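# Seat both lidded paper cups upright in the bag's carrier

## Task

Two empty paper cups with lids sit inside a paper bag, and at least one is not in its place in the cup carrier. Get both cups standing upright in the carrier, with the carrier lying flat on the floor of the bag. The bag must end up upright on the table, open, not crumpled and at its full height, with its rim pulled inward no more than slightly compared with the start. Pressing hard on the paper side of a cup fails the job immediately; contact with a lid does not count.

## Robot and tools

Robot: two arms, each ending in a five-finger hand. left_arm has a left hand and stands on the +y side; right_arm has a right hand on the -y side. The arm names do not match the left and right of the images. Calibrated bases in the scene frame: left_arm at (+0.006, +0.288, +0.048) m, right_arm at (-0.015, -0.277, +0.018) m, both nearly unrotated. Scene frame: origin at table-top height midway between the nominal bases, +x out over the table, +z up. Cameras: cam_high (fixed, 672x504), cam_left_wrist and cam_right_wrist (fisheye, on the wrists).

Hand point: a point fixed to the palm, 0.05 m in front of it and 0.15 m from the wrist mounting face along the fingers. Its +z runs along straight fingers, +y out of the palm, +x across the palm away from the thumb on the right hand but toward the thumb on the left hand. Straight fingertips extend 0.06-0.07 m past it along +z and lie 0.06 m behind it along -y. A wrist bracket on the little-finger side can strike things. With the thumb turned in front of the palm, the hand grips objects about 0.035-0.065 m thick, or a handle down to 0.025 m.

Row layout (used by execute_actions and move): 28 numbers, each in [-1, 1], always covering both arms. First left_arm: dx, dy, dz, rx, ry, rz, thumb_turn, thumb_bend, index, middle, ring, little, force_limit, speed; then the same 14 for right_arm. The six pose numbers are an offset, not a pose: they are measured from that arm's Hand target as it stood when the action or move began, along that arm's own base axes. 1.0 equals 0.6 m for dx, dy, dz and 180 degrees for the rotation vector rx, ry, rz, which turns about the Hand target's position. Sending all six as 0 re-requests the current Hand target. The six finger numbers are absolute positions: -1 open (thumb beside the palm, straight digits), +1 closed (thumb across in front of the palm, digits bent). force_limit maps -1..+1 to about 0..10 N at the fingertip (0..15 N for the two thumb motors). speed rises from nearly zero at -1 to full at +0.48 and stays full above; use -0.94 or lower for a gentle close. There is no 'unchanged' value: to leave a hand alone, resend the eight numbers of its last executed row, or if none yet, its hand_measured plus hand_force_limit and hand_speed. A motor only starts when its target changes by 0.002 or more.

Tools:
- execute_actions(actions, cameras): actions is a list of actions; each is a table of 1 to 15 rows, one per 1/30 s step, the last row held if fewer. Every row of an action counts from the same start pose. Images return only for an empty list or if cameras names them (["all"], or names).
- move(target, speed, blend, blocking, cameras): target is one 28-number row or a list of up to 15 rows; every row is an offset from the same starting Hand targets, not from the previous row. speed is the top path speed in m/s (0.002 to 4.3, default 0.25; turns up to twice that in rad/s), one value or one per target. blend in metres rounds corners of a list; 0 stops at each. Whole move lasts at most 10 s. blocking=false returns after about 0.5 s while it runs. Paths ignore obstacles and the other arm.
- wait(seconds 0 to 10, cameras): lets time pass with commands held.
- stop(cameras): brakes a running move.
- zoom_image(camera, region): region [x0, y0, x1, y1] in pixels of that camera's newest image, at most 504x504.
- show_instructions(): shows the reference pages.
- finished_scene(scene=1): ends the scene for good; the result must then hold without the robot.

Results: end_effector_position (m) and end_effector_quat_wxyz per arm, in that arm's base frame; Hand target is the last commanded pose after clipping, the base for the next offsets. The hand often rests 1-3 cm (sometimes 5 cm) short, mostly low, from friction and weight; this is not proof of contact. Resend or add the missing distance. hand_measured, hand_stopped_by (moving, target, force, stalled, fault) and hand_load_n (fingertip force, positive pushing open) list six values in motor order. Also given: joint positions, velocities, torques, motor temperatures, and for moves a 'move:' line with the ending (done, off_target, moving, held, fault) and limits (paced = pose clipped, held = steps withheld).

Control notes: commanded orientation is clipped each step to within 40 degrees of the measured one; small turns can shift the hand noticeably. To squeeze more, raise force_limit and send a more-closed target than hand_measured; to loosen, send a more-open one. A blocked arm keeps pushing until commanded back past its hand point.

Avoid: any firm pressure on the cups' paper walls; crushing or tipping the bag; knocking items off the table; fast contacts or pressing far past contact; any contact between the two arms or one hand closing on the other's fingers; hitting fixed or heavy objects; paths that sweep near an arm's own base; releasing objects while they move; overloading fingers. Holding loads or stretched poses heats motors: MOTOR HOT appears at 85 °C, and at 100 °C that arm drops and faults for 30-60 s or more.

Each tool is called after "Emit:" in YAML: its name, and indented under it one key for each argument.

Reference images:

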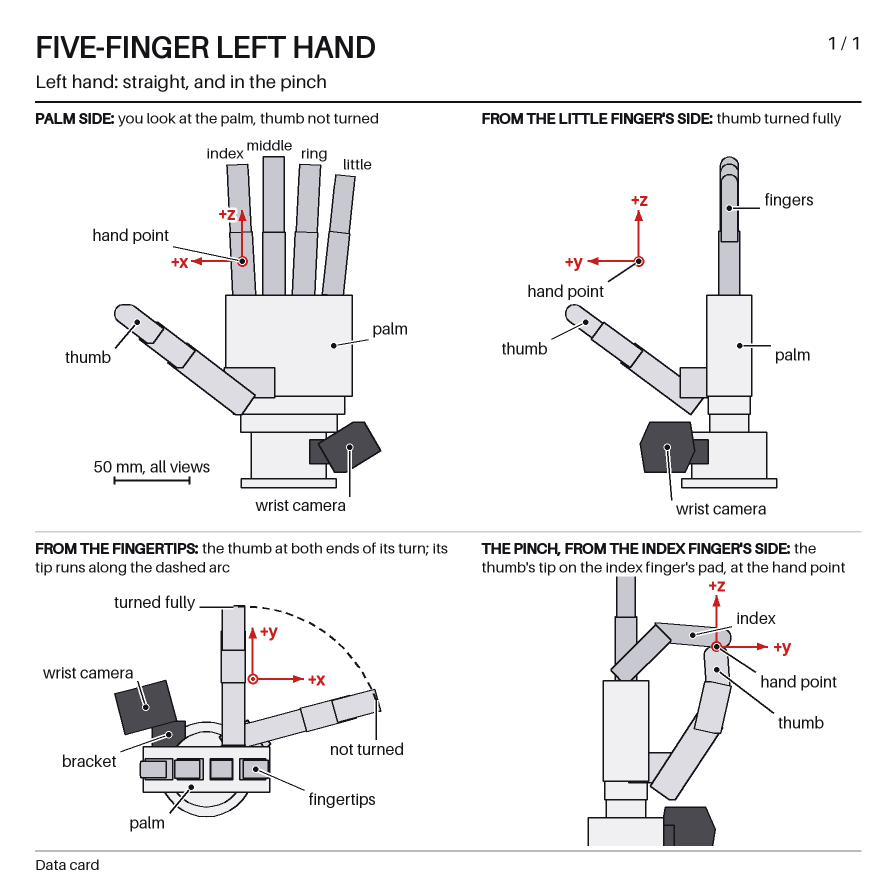

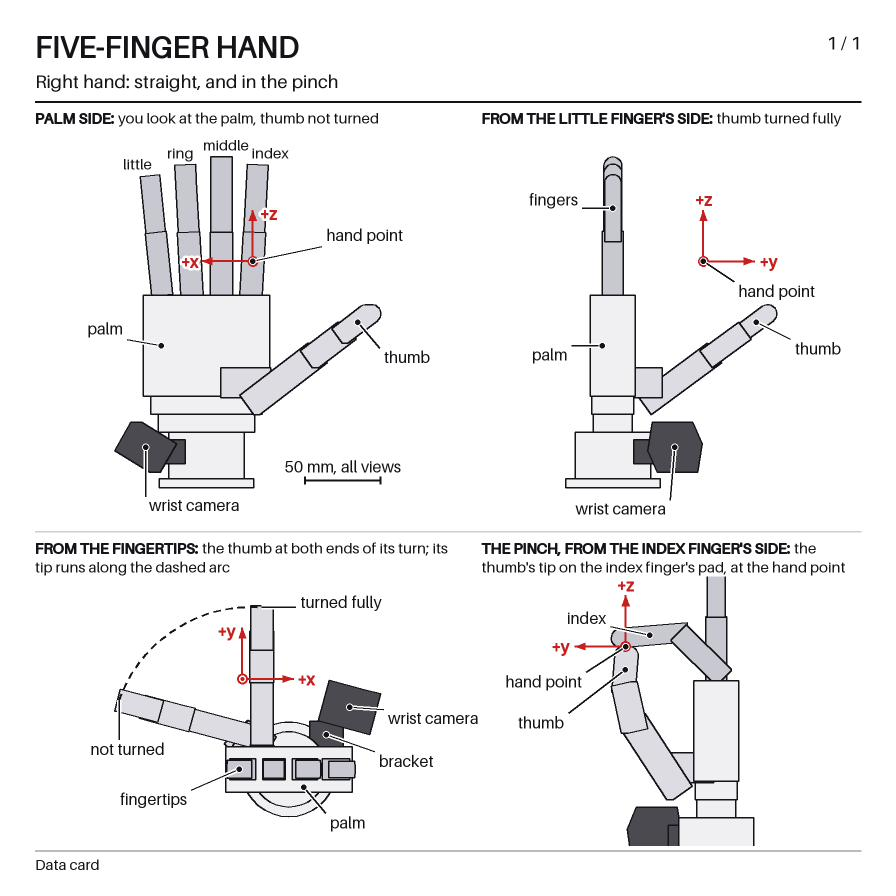

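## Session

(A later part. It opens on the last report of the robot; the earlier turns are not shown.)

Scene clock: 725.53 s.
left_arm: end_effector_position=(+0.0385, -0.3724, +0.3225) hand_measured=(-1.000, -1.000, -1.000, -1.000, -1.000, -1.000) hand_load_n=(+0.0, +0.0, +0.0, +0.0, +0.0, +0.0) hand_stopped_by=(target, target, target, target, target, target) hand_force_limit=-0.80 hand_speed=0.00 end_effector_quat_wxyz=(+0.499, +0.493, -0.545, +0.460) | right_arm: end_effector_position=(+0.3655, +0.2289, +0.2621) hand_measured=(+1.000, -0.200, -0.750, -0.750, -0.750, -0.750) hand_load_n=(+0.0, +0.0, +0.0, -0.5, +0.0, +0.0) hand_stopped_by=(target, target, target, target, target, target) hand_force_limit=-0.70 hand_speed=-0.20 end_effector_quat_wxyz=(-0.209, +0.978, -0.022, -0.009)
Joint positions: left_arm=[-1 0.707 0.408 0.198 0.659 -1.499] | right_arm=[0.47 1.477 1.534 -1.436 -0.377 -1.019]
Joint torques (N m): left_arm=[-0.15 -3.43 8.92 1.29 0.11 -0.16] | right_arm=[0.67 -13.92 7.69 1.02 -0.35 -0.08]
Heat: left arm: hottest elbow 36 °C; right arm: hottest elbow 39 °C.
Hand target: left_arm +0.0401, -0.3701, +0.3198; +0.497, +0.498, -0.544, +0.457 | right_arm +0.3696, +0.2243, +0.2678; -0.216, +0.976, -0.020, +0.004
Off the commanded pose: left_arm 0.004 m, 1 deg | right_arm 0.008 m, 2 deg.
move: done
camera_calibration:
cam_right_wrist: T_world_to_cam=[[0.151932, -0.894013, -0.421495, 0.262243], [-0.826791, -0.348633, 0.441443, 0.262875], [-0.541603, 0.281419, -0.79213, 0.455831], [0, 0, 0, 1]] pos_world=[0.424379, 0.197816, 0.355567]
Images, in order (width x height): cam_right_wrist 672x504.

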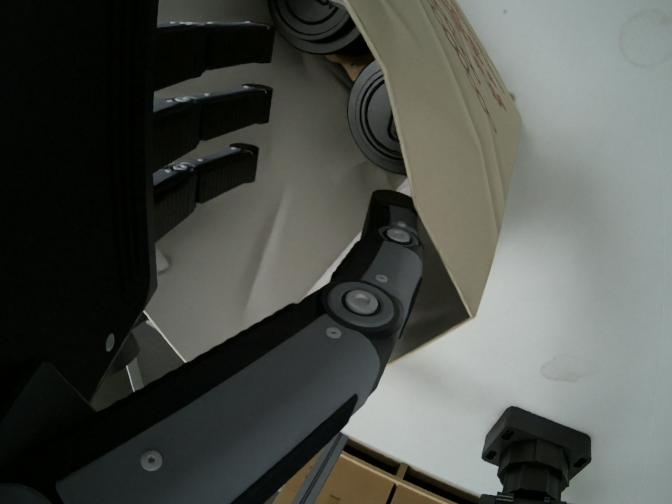

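Emit:
execute_actions:
  actions:
    - [[0,0,0,0,0,0,-1,-1,-1,-1,-1,-1,-0.8,0, 0,0,0,0,0,0,1,-1,-0.75,-0.75,-0.75,-0.75,-0.7,-0.5]]
    - [[0,0,0,0,0,0,-1,-1,-1,-1,-1,-1,-0.8,0, 0,0,0,0,0,0,1,-1,-0.75,-0.75,-0.75,-0.75,-0.7,-0.5]]
    - [[0,0,0,0,0,0,-1,-1,-1,-1,-1,-1,-0.8,0, 0,0,0,0,0,0,1,-1,-0.75,-0.75,-0.75,-0.75,-0.7,-0.5]]
  cameras: ["cam_right_wrist","cam_high"]

Emit:
zoom_image:
  camera: "cam_high"
  region: [240, 100, 390, 270]

Scene clock: 728.27 s.
left_arm: end_effector_position=(+0.0385, -0.3724, +0.3225) hand_measured=(-1.000, -1.000, -1.000, -1.000, -1.000, -1.000) hand_load_n=(+0.0, +0.0, +0.0, +0.0, +0.0, +0.0) hand_stopped_by=(target, target, target, target, target, target) hand_force_limit=-0.80 hand_speed=0.00 end_effector_quat_wxyz=(+0.499, +0.493, -0.545, +0.460) | right_arm: end_effector_position=(+0.3654, +0.2291, +0.2623) hand_measured=(+1.000, -1.000, -0.750, -0.750, -0.750, -0.750) hand_load_n=(+0.0, +0.0, +0.0, +0.0, +0.0, +0.0) hand_stopped_by=(target, target, target, target, target, target) hand_force_limit=-0.70 hand_speed=-0.50 end_effector_quat_wxyz=(-0.209, +0.978, -0.022, -0.009)
Joint positions: left_arm=[-1 0.707 0.408 0.198 0.659 -1.499] | right_arm=[0.47 1.477 1.534 -1.436 -0.378 -1.019]
Joint torques (N m): left_arm=[0.67 -2.14 8.8 1.28 0.07 -0.19] | right_arm=[0.56 -13.68 7.69 0.96 -0.32 -0.08]
Heat: left arm: hottest elbow 36 °C; right arm: hottest elbow 39 °C.
Hand target: left_arm +0.0401, -0.3701, +0.3198; +0.497, +0.498, -0.544, +0.457 | right_arm +0.3695, +0.2243, +0.2679; -0.216, +0.976, -0.020, +0.004
Off the commanded pose: left_arm 0.004 m, 1 deg | right_arm 0.008 m, 2 deg.
Step readings (end_effector_position of left_arm | right_arm):
0: (+0.0385, -0.3724, +0.3225) | (+0.3655, +0.2289, +0.2623)
1: (+0.0385, -0.3724, +0.3225) | (+0.3655, +0.2289, +0.2623)
2: (+0.0385, -0.3724, +0.3225) | (+0.3655, +0.2289, +0.2623)
4: (+0.0385, -0.3724, +0.3225) | (+0.3655, +0.2289, +0.2623)
8: (+0.0385, -0.3724, +0.3225) | (+0.3654, +0.2289, +0.2623)
15: (+0.0385, -0.3724, +0.3225) | (+0.3654, +0.2290, +0.2623)
16: (+0.0385, -0.3724, +0.3225) | (+0.3654, +0.2291, +0.2623)
17: (+0.0385, -0.3724, +0.3225) | (+0.3654, +0.2291, +0.2623)
19: (+0.0385, -0.3724, +0.3225) | (+0.3654, +0.2291, +0.2623)
23: (+0.0385, -0.3724, +0.3225) | (+0.3654, +0.2291, +0.2623)
30: (+0.0385, -0.3724, +0.3225) | (+0.3654, +0.2291, +0.2623)
31: (+0.0385, -0.3724, +0.3225) | (+0.3654, +0.2291, +0.2623)
32: (+0.0385, -0.3724, +0.3225) | (+0.3654, +0.2291, +0.2623)
34: (+0.0385, -0.3724, +0.3225) | (+0.3654, +0.2291, +0.2623)
38: (+0.0385, -0.3724, +0.3225) | (+0.3654, +0.2291, +0.2623)
45: (+0.0385, -0.3724, +0.3225) | (+0.3654, +0.2291, +0.2623)
camera_calibration:
cam_right_wrist: T_world_to_cam=[[0.152028, -0.893443, -0.422667, 0.26265], [-0.826633, -0.349363, 0.441162, 0.262961], [-0.541817, 0.282321, -0.791662, 0.455573], [0, 0, 0, 1]] pos_world=[0.42428, 0.197914, 0.355665]
Images, in order (width x height): cam_high 672x504, cam_right_wrist 672x504.

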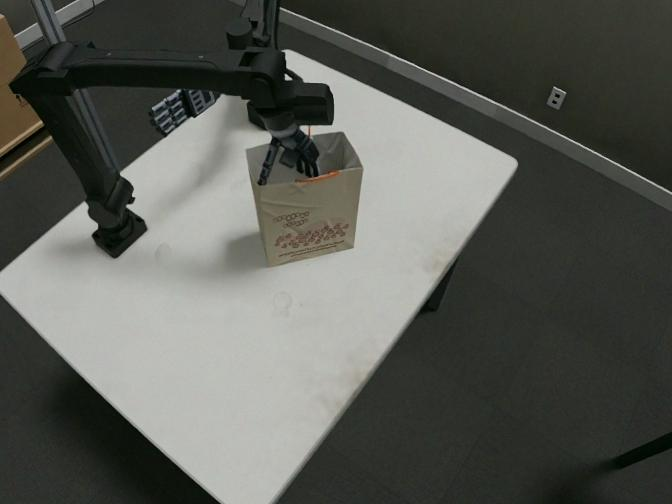

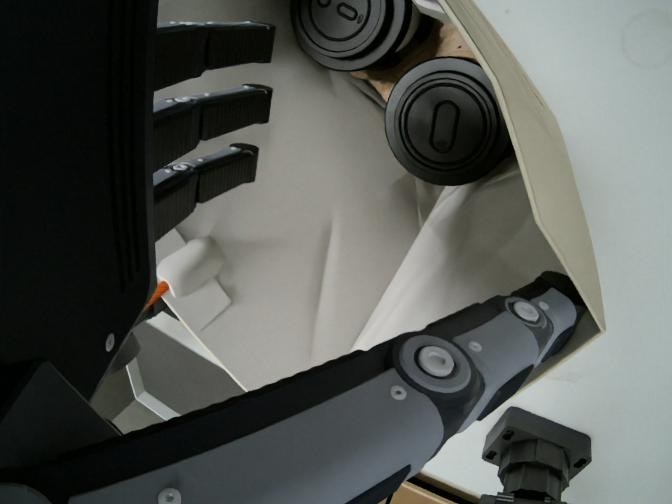

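Scaled by 2.965 from the camera's 672x504 image, which has a finer 960x720 frame.

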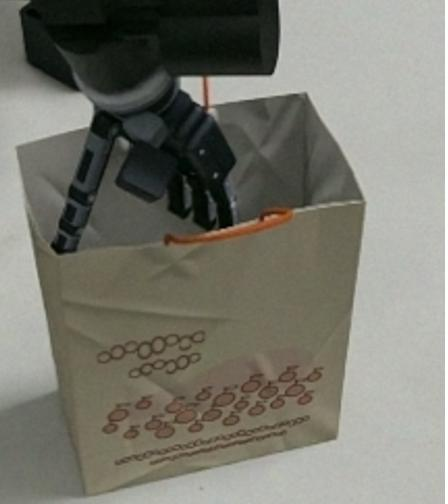

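Emit:
execute_actions:
  actions:
    - [[0,0,0,0,0,0,-1,-1,-1,-1,-1,-1,-0.8,0, 0,0,0,0,0,0,1,-0.2,-0.75,-0.75,-0.75,-0.75,-0.7,-0.5]]
    - [[0,0,0,0,0,0,-1,-1,-1,-1,-1,-1,-0.8,0, 0,0,0,0,0,0,1,-0.2,-0.75,-0.75,-0.75,-0.75,-0.7,-0.5]]
  cameras: ["cam_right_wrist"]

Emit:
move:
  target: [0,0,0,0,0,0,-1,-1,-1,-1,-1,-1,-0.8,0, 0.01,0.02,0.15,0,0,0,1,-0.2,-0.75,-0.75,-0.75,-0.75,-0.7,-0.5]
  speed: 0.12

Emit:
move:
  target: [0,0,0,0,0,0,-1,-1,-1,-1,-1,-1,-0.8,0, -0.025,0.02,0.14,0,0,0,0.2,-0.8,-0.75,-0.75,-0.75,-0.75,-0.7,-0.2]
  speed: 0.15
  cameras: ["cam_right_wrist","cam_high"]

Emit:
zoom_image:
  camera: "cam_right_wrist"
  region: [260, 0, 640, 300]

Emit:
zoom_image:
  camera: "cam_high"
  region: [230, 100, 380, 270]

Scene clock: 730.43 s.
left_arm: end_effector_position=(+0.0385, -0.3724, +0.3225) hand_measured=(-1.000, -1.000, -1.000, -1.000, -1.000, -1.000) hand_load_n=(+0.0, +0.0, +0.0, +0.0, +0.0, +0.0) hand_stopped_by=(target, target, target, target, target, target) hand_force_limit=-0.80 hand_speed=0.00 end_effector_quat_wxyz=(+0.499, +0.493, -0.545, +0.460) | right_arm: end_effector_position=(+0.3654, +0.2291, +0.2623) hand_measured=(+1.000, -0.200, -0.750, -0.750, -0.750, -0.750) hand_load_n=(+0.0, +0.0, +0.0, +0.0, +0.0, +0.0) hand_stopped_by=(target, target, target, target, target, target) hand_force_limit=-0.70 hand_speed=-0.50 end_effector_quat_wxyz=(-0.209, +0.978, -0.022, -0.009)
Joint positions: left_arm=[-1 0.707 0.408 0.198 0.659 -1.499] | right_arm=[0.47 1.477 1.534 -1.436 -0.378 -1.019]
Joint torques (N m): left_arm=[0.56 -2.84 8.7 1.2 0.12 -0.19] | right_arm=[0.62 -13.8 7.68 1.03 -0.32 -0.08]
Heat: left arm: hottest elbow 36 °C; right arm: hottest elbow 39 °C.
Hand target: left_arm +0.0401, -0.3701, +0.3198; +0.497, +0.498, -0.544, +0.457 | right_arm +0.3695, +0.2243, +0.2679; -0.216, +0.976, -0.020, +0.004
Off the commanded pose: left_arm 0.004 m, 1 deg | right_arm 0.008 m, 2 deg.
Step readings (end_effector_position of left_arm | right_arm):
0: (+0.0385, -0.3724, +0.3225) | (+0.3654, +0.2291, +0.2623)
1: (+0.0385, -0.3724, +0.3225) | (+0.3654, +0.2291, +0.2623)
2: (+0.0385, -0.3724, +0.3225) | (+0.3654, +0.2291, +0.2623)
4: (+0.0385, -0.3724, +0.3225) | (+0.3654, +0.2291, +0.2623)
8: (+0.0385, -0.3724, +0.3225) | (+0.3654, +0.2291, +0.2623)
15: (+0.0385, -0.3724, +0.3225) | (+0.3654, +0.2291, +0.2623)
16: (+0.0385, -0.3724, +0.3225) | (+0.3654, +0.2291, +0.2623)
17: (+0.0385, -0.3724, +0.3225) | (+0.3654, +0.2291, +0.2623)
19: (+0.0385, -0.3724, +0.3225) | (+0.3654, +0.2291, +0.2623)
23: (+0.0385, -0.3724, +0.3225) | (+0.3654, +0.2291, +0.2623)
30: (+0.0385, -0.3724, +0.3225) | (+0.3654, +0.2291, +0.2623)
camera_calibration:
cam_right_wrist: T_world_to_cam=[[0.152028, -0.893443, -0.422667, 0.26265], [-0.826633, -0.349363, 0.441162, 0.262961], [-0.541817, 0.282321, -0.791662, 0.455573], [0, 0, 0, 1]] pos_world=[0.42428, 0.197914, 0.355665]
Images, in order (width x height): cam_right_wrist 672x504.

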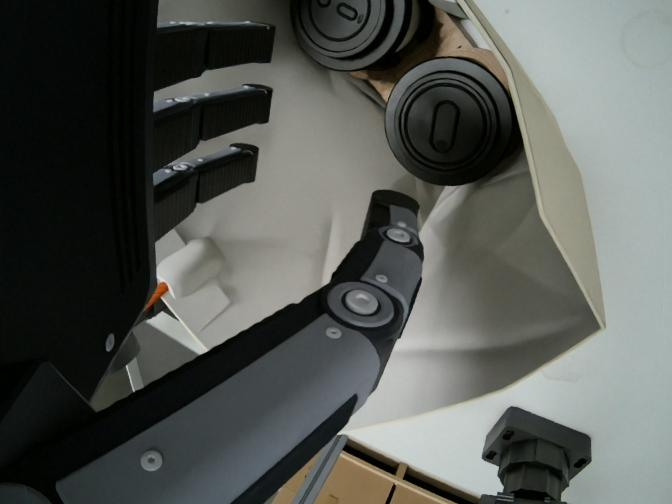

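Scene clock: 731.80 s.
left_arm: end_effector_position=(+0.0385, -0.3724, +0.3225) hand_measured=(-1.000, -1.000, -1.000, -1.000, -1.000, -1.000) hand_load_n=(+0.0, +0.0, +0.0, +0.0, +0.0, +0.0) hand_stopped_by=(target, target, target, target, target, target) hand_force_limit=-0.80 hand_speed=0.00 end_effector_quat_wxyz=(+0.499, +0.493, -0.545, +0.460) | right_arm: end_effector_position=(+0.3690, +0.2308, +0.3482) hand_measured=(+1.000, -0.200, -0.750, -0.750, -0.750, -0.750) hand_load_n=(+0.0, +0.0, +0.0, +0.0, +0.0, +0.0) hand_stopped_by=(target, target, target, target, target, target) hand_force_limit=-0.70 hand_speed=-0.50 end_effector_quat_wxyz=(-0.213, +0.977, -0.021, -0.003)
Joint positions: left_arm=[-1 0.707 0.408 0.198 0.659 -1.499] | right_arm=[0.47 1.517 1.808 -1.655 -0.378 -1.019]
Joint torques (N m): left_arm=[-0.79 -1.96 8.98 1.18 0.13 -0.16] | right_arm=[2.14 -11.05 10.88 0.24 -0.22 0.14]
Heat: left arm: hottest elbow 36 °C; right arm: hottest elbow 39 °C.
Hand target: left_arm +0.0401, -0.3701, +0.3198; +0.497, +0.498, -0.544, +0.457 | right_arm +0.3756, +0.2363, +0.3577; -0.216, +0.976, -0.020, +0.004
Off the commanded pose: left_arm 0.004 m, 1 deg | right_arm 0.013 m, 1 deg.
move: off_target (right_arm)

Scene clock: 733.03 s.
left_arm: end_effector_position=(+0.0385, -0.3724, +0.3225) hand_measured=(-1.000, -1.000, -1.000, -1.000, -1.000, -1.000) hand_load_n=(+0.0, +0.0, +0.0, +0.5, +0.0, +0.0) hand_stopped_by=(target, target, target, target, target, target) hand_force_limit=-0.80 hand_speed=0.00 end_effector_quat_wxyz=(+0.499, +0.493, -0.545, +0.460) | right_arm: end_effector_position=(+0.3629, +0.2421, +0.4271) hand_measured=(+0.200, -0.800, -0.750, -0.750, -0.750, -0.750) hand_load_n=(-0.5, +0.0, +0.0, +0.0, +0.0, +0.0) hand_stopped_by=(target, target, target, target, target, target) hand_force_limit=-0.70 hand_speed=-0.20 end_effector_quat_wxyz=(-0.254, +0.964, -0.036, +0.067)
Joint positions: left_arm=[-1 0.707 0.408 0.198 0.659 -1.499] | right_arm=[0.494 1.472 1.968 -1.672 -0.364 -0.928]
Joint torques (N m): left_arm=[0.73 -3.19 8.69 1.46 0.14 -0.14] | right_arm=[2.96 -11.22 10.15 0.57 -0.23 0.18]
Heat: left arm: hottest elbow 36 °C; right arm: hottest elbow 39 °C.
Hand target: left_arm +0.0401, -0.3701, +0.3198; +0.497, +0.498, -0.544, +0.457 | right_arm +0.3605, +0.2482, +0.4418; -0.216, +0.976, -0.020, +0.004
Off the commanded pose: left_arm 0.004 m, 1 deg | right_arm 0.016 m, 9 deg.
joint sent to its limit (right arm) — joint 4 (wrist pitch), lower limit. The joint targets are off in orientation, not in position.
move: off_target (right_arm)
camera_calibration:
cam_right_wrist: T_world_to_cam=[[0.163819, -0.863201, -0.477543, 0.356161], [-0.900361, -0.328651, 0.2852, 0.281059], [-0.40313, 0.383239, -0.831032, 0.523006], [0, 0, 0, 1]] pos_world=[0.405547, 0.199372, 0.524559]
Images, in order (width x height): cam_high 672x504, cam_right_wrist 672x504.

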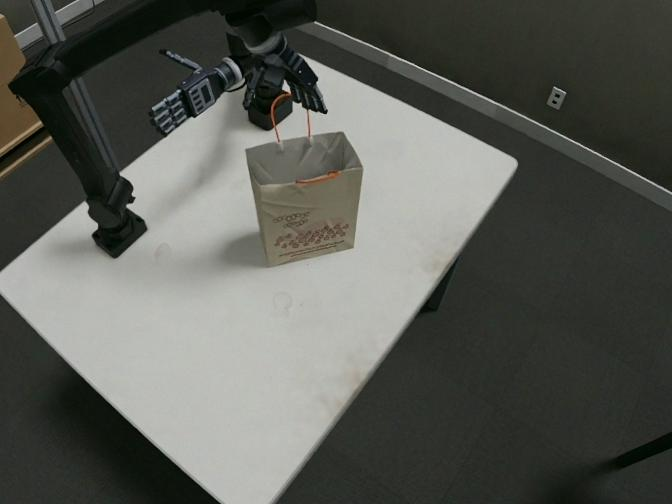

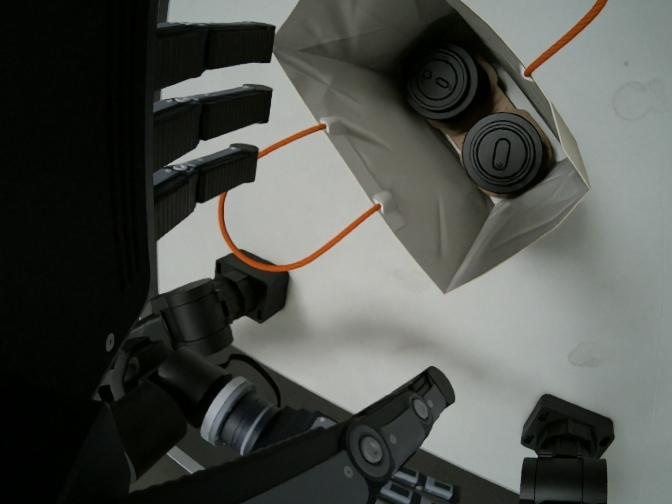

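Scaled by 1.326 from the camera's 672x504 image, which has a finer 960x720 frame.

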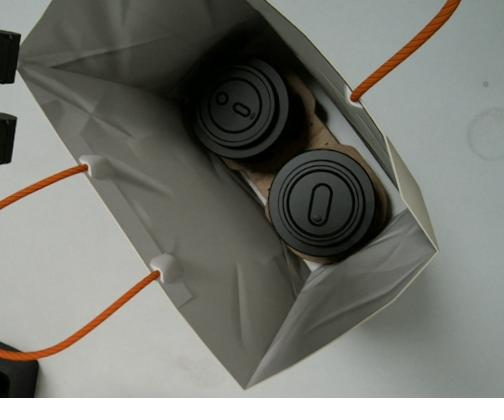

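Scaled by 2.965 from the camera's 672x504 image, which has a finer 960x720 frame.

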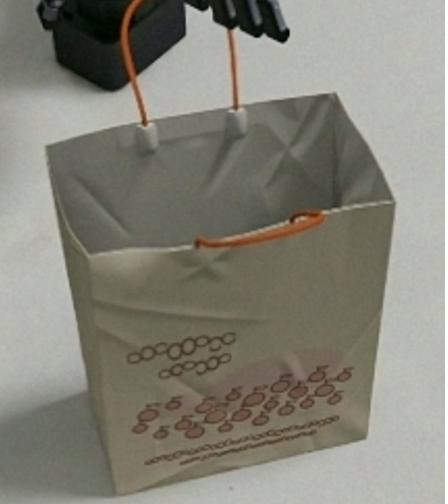

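Emit:
move:
  target: [0,0,0,0,0,0,-1,-1,-1,-1,-1,-1,-0.8,0, -0.097,-0.115,0.03,0,0,0,0.2,-0.8,-0.75,-0.75,-0.75,-0.75,-0.7,-0.2]
  speed: 0.15
  cameras: ["cam_right_wrist","cam_high"]

Emit:
zoom_image:
  camera: "cam_high"
  region: [220, 70, 390, 280]

Emit:
zoom_image:
  camera: "cam_right_wrist"
  region: [260, 0, 672, 300]

Scene clock: 740.17 s.
left_arm: end_effector_position=(+0.0385, -0.3724, +0.3225) hand_measured=(-1.000, -1.000, -1.000, -1.000, -1.000, -1.000) hand_load_n=(+0.0, +0.0, +0.0, +0.0, +0.0, +0.0) hand_stopped_by=(target, target, target, target, target, target) hand_force_limit=-0.80 hand_speed=0.00 end_effector_quat_wxyz=(+0.499, +0.493, -0.545, +0.460) | right_arm: end_effector_position=(+0.2979, +0.1834, +0.4640) hand_measured=(+0.200, -0.800, -0.750, -0.750, -0.750, -0.750) hand_load_n=(+0.0, +0.0, +0.0, +0.0, +0.0, +0.0) hand_stopped_by=(target, target, target, target, target, target) hand_force_limit=-0.70 hand_speed=-0.20 end_effector_quat_wxyz=(-0.279, +0.952, -0.039, +0.120)
Joint positions: left_arm=[-1 0.707 0.408 0.198 0.659 -1.499] | right_arm=[0.432 1.226 1.828 -1.674 -0.378 -0.96]
Joint torques (N m): left_arm=[0.67 -2.37 8.91 1.18 0.11 -0.14] | right_arm=[0.73 -5.6 6.75 0.85 -0.21 -0.09]
Heat: left arm: hottest elbow 36 °C; right arm: hottest elbow 39 °C.
Hand target: left_arm +0.0401, -0.3701, +0.3198; +0.497, +0.498, -0.544, +0.457 | right_arm +0.3023, +0.1794, +0.4599; -0.216, +0.976, -0.020, +0.004
Off the commanded pose: left_arm 0.004 m, 1 deg | right_arm 0.007 m, 15 deg.
joint sent to its limit (right arm) — joint 4 (wrist pitch), lower limit. The joint targets are off in orientation, not in position.
move: off_target (right_arm)
camera_calibration:
cam_right_wrist: T_world_to_cam=[[0.18934, -0.84322, -0.503121, 0.334309], [-0.933583, -0.313364, 0.173855, 0.251506], [-0.304258, 0.436787, -0.846548, 0.518018], [0, 0, 0, 1]] pos_world=[0.329115, 0.134445, 0.562999]
Images, in order (width x height): cam_high 672x504, cam_right_wrist 672x504.

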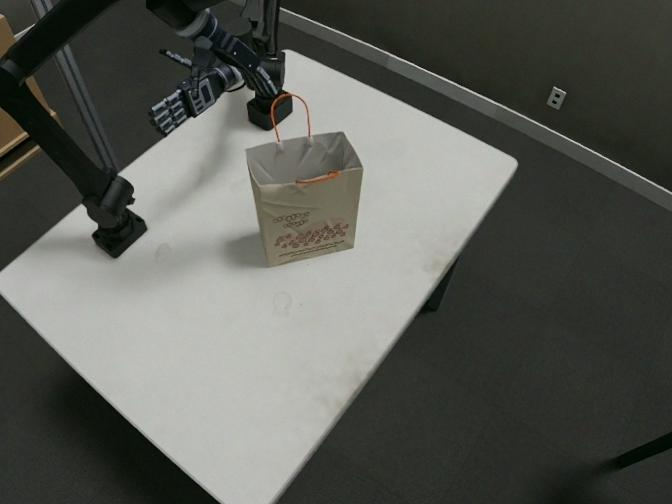

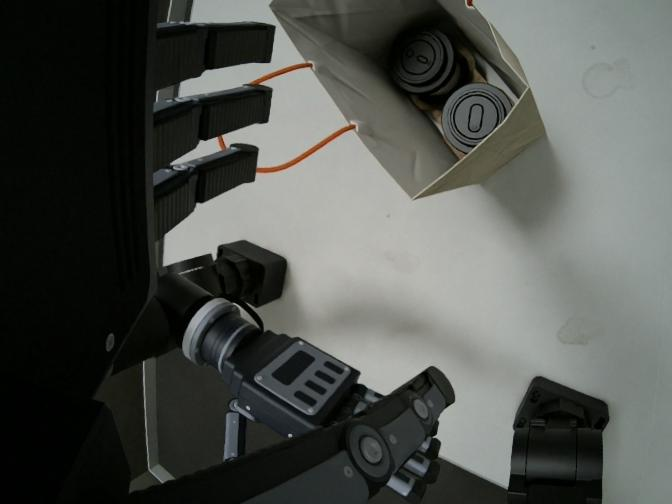

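Scaled by 2.400 from the camera's 672x504 image, which has a finer 960x720 frame.

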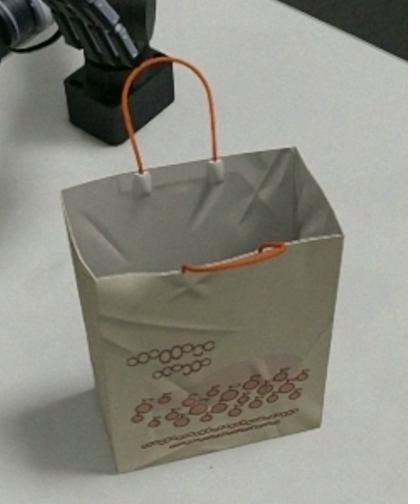

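Scaled by 1.223 from the camera's 672x504 image, which has a finer 960x720 frame.

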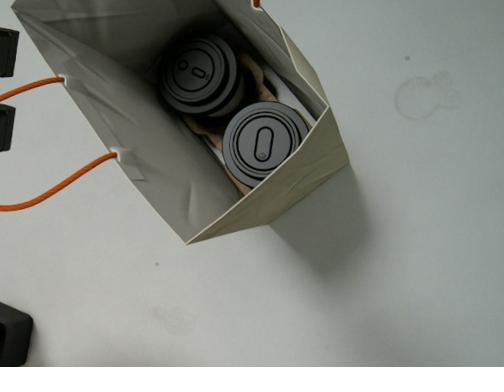

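Emit:
finished_scene:

The scene is finished: the task was done.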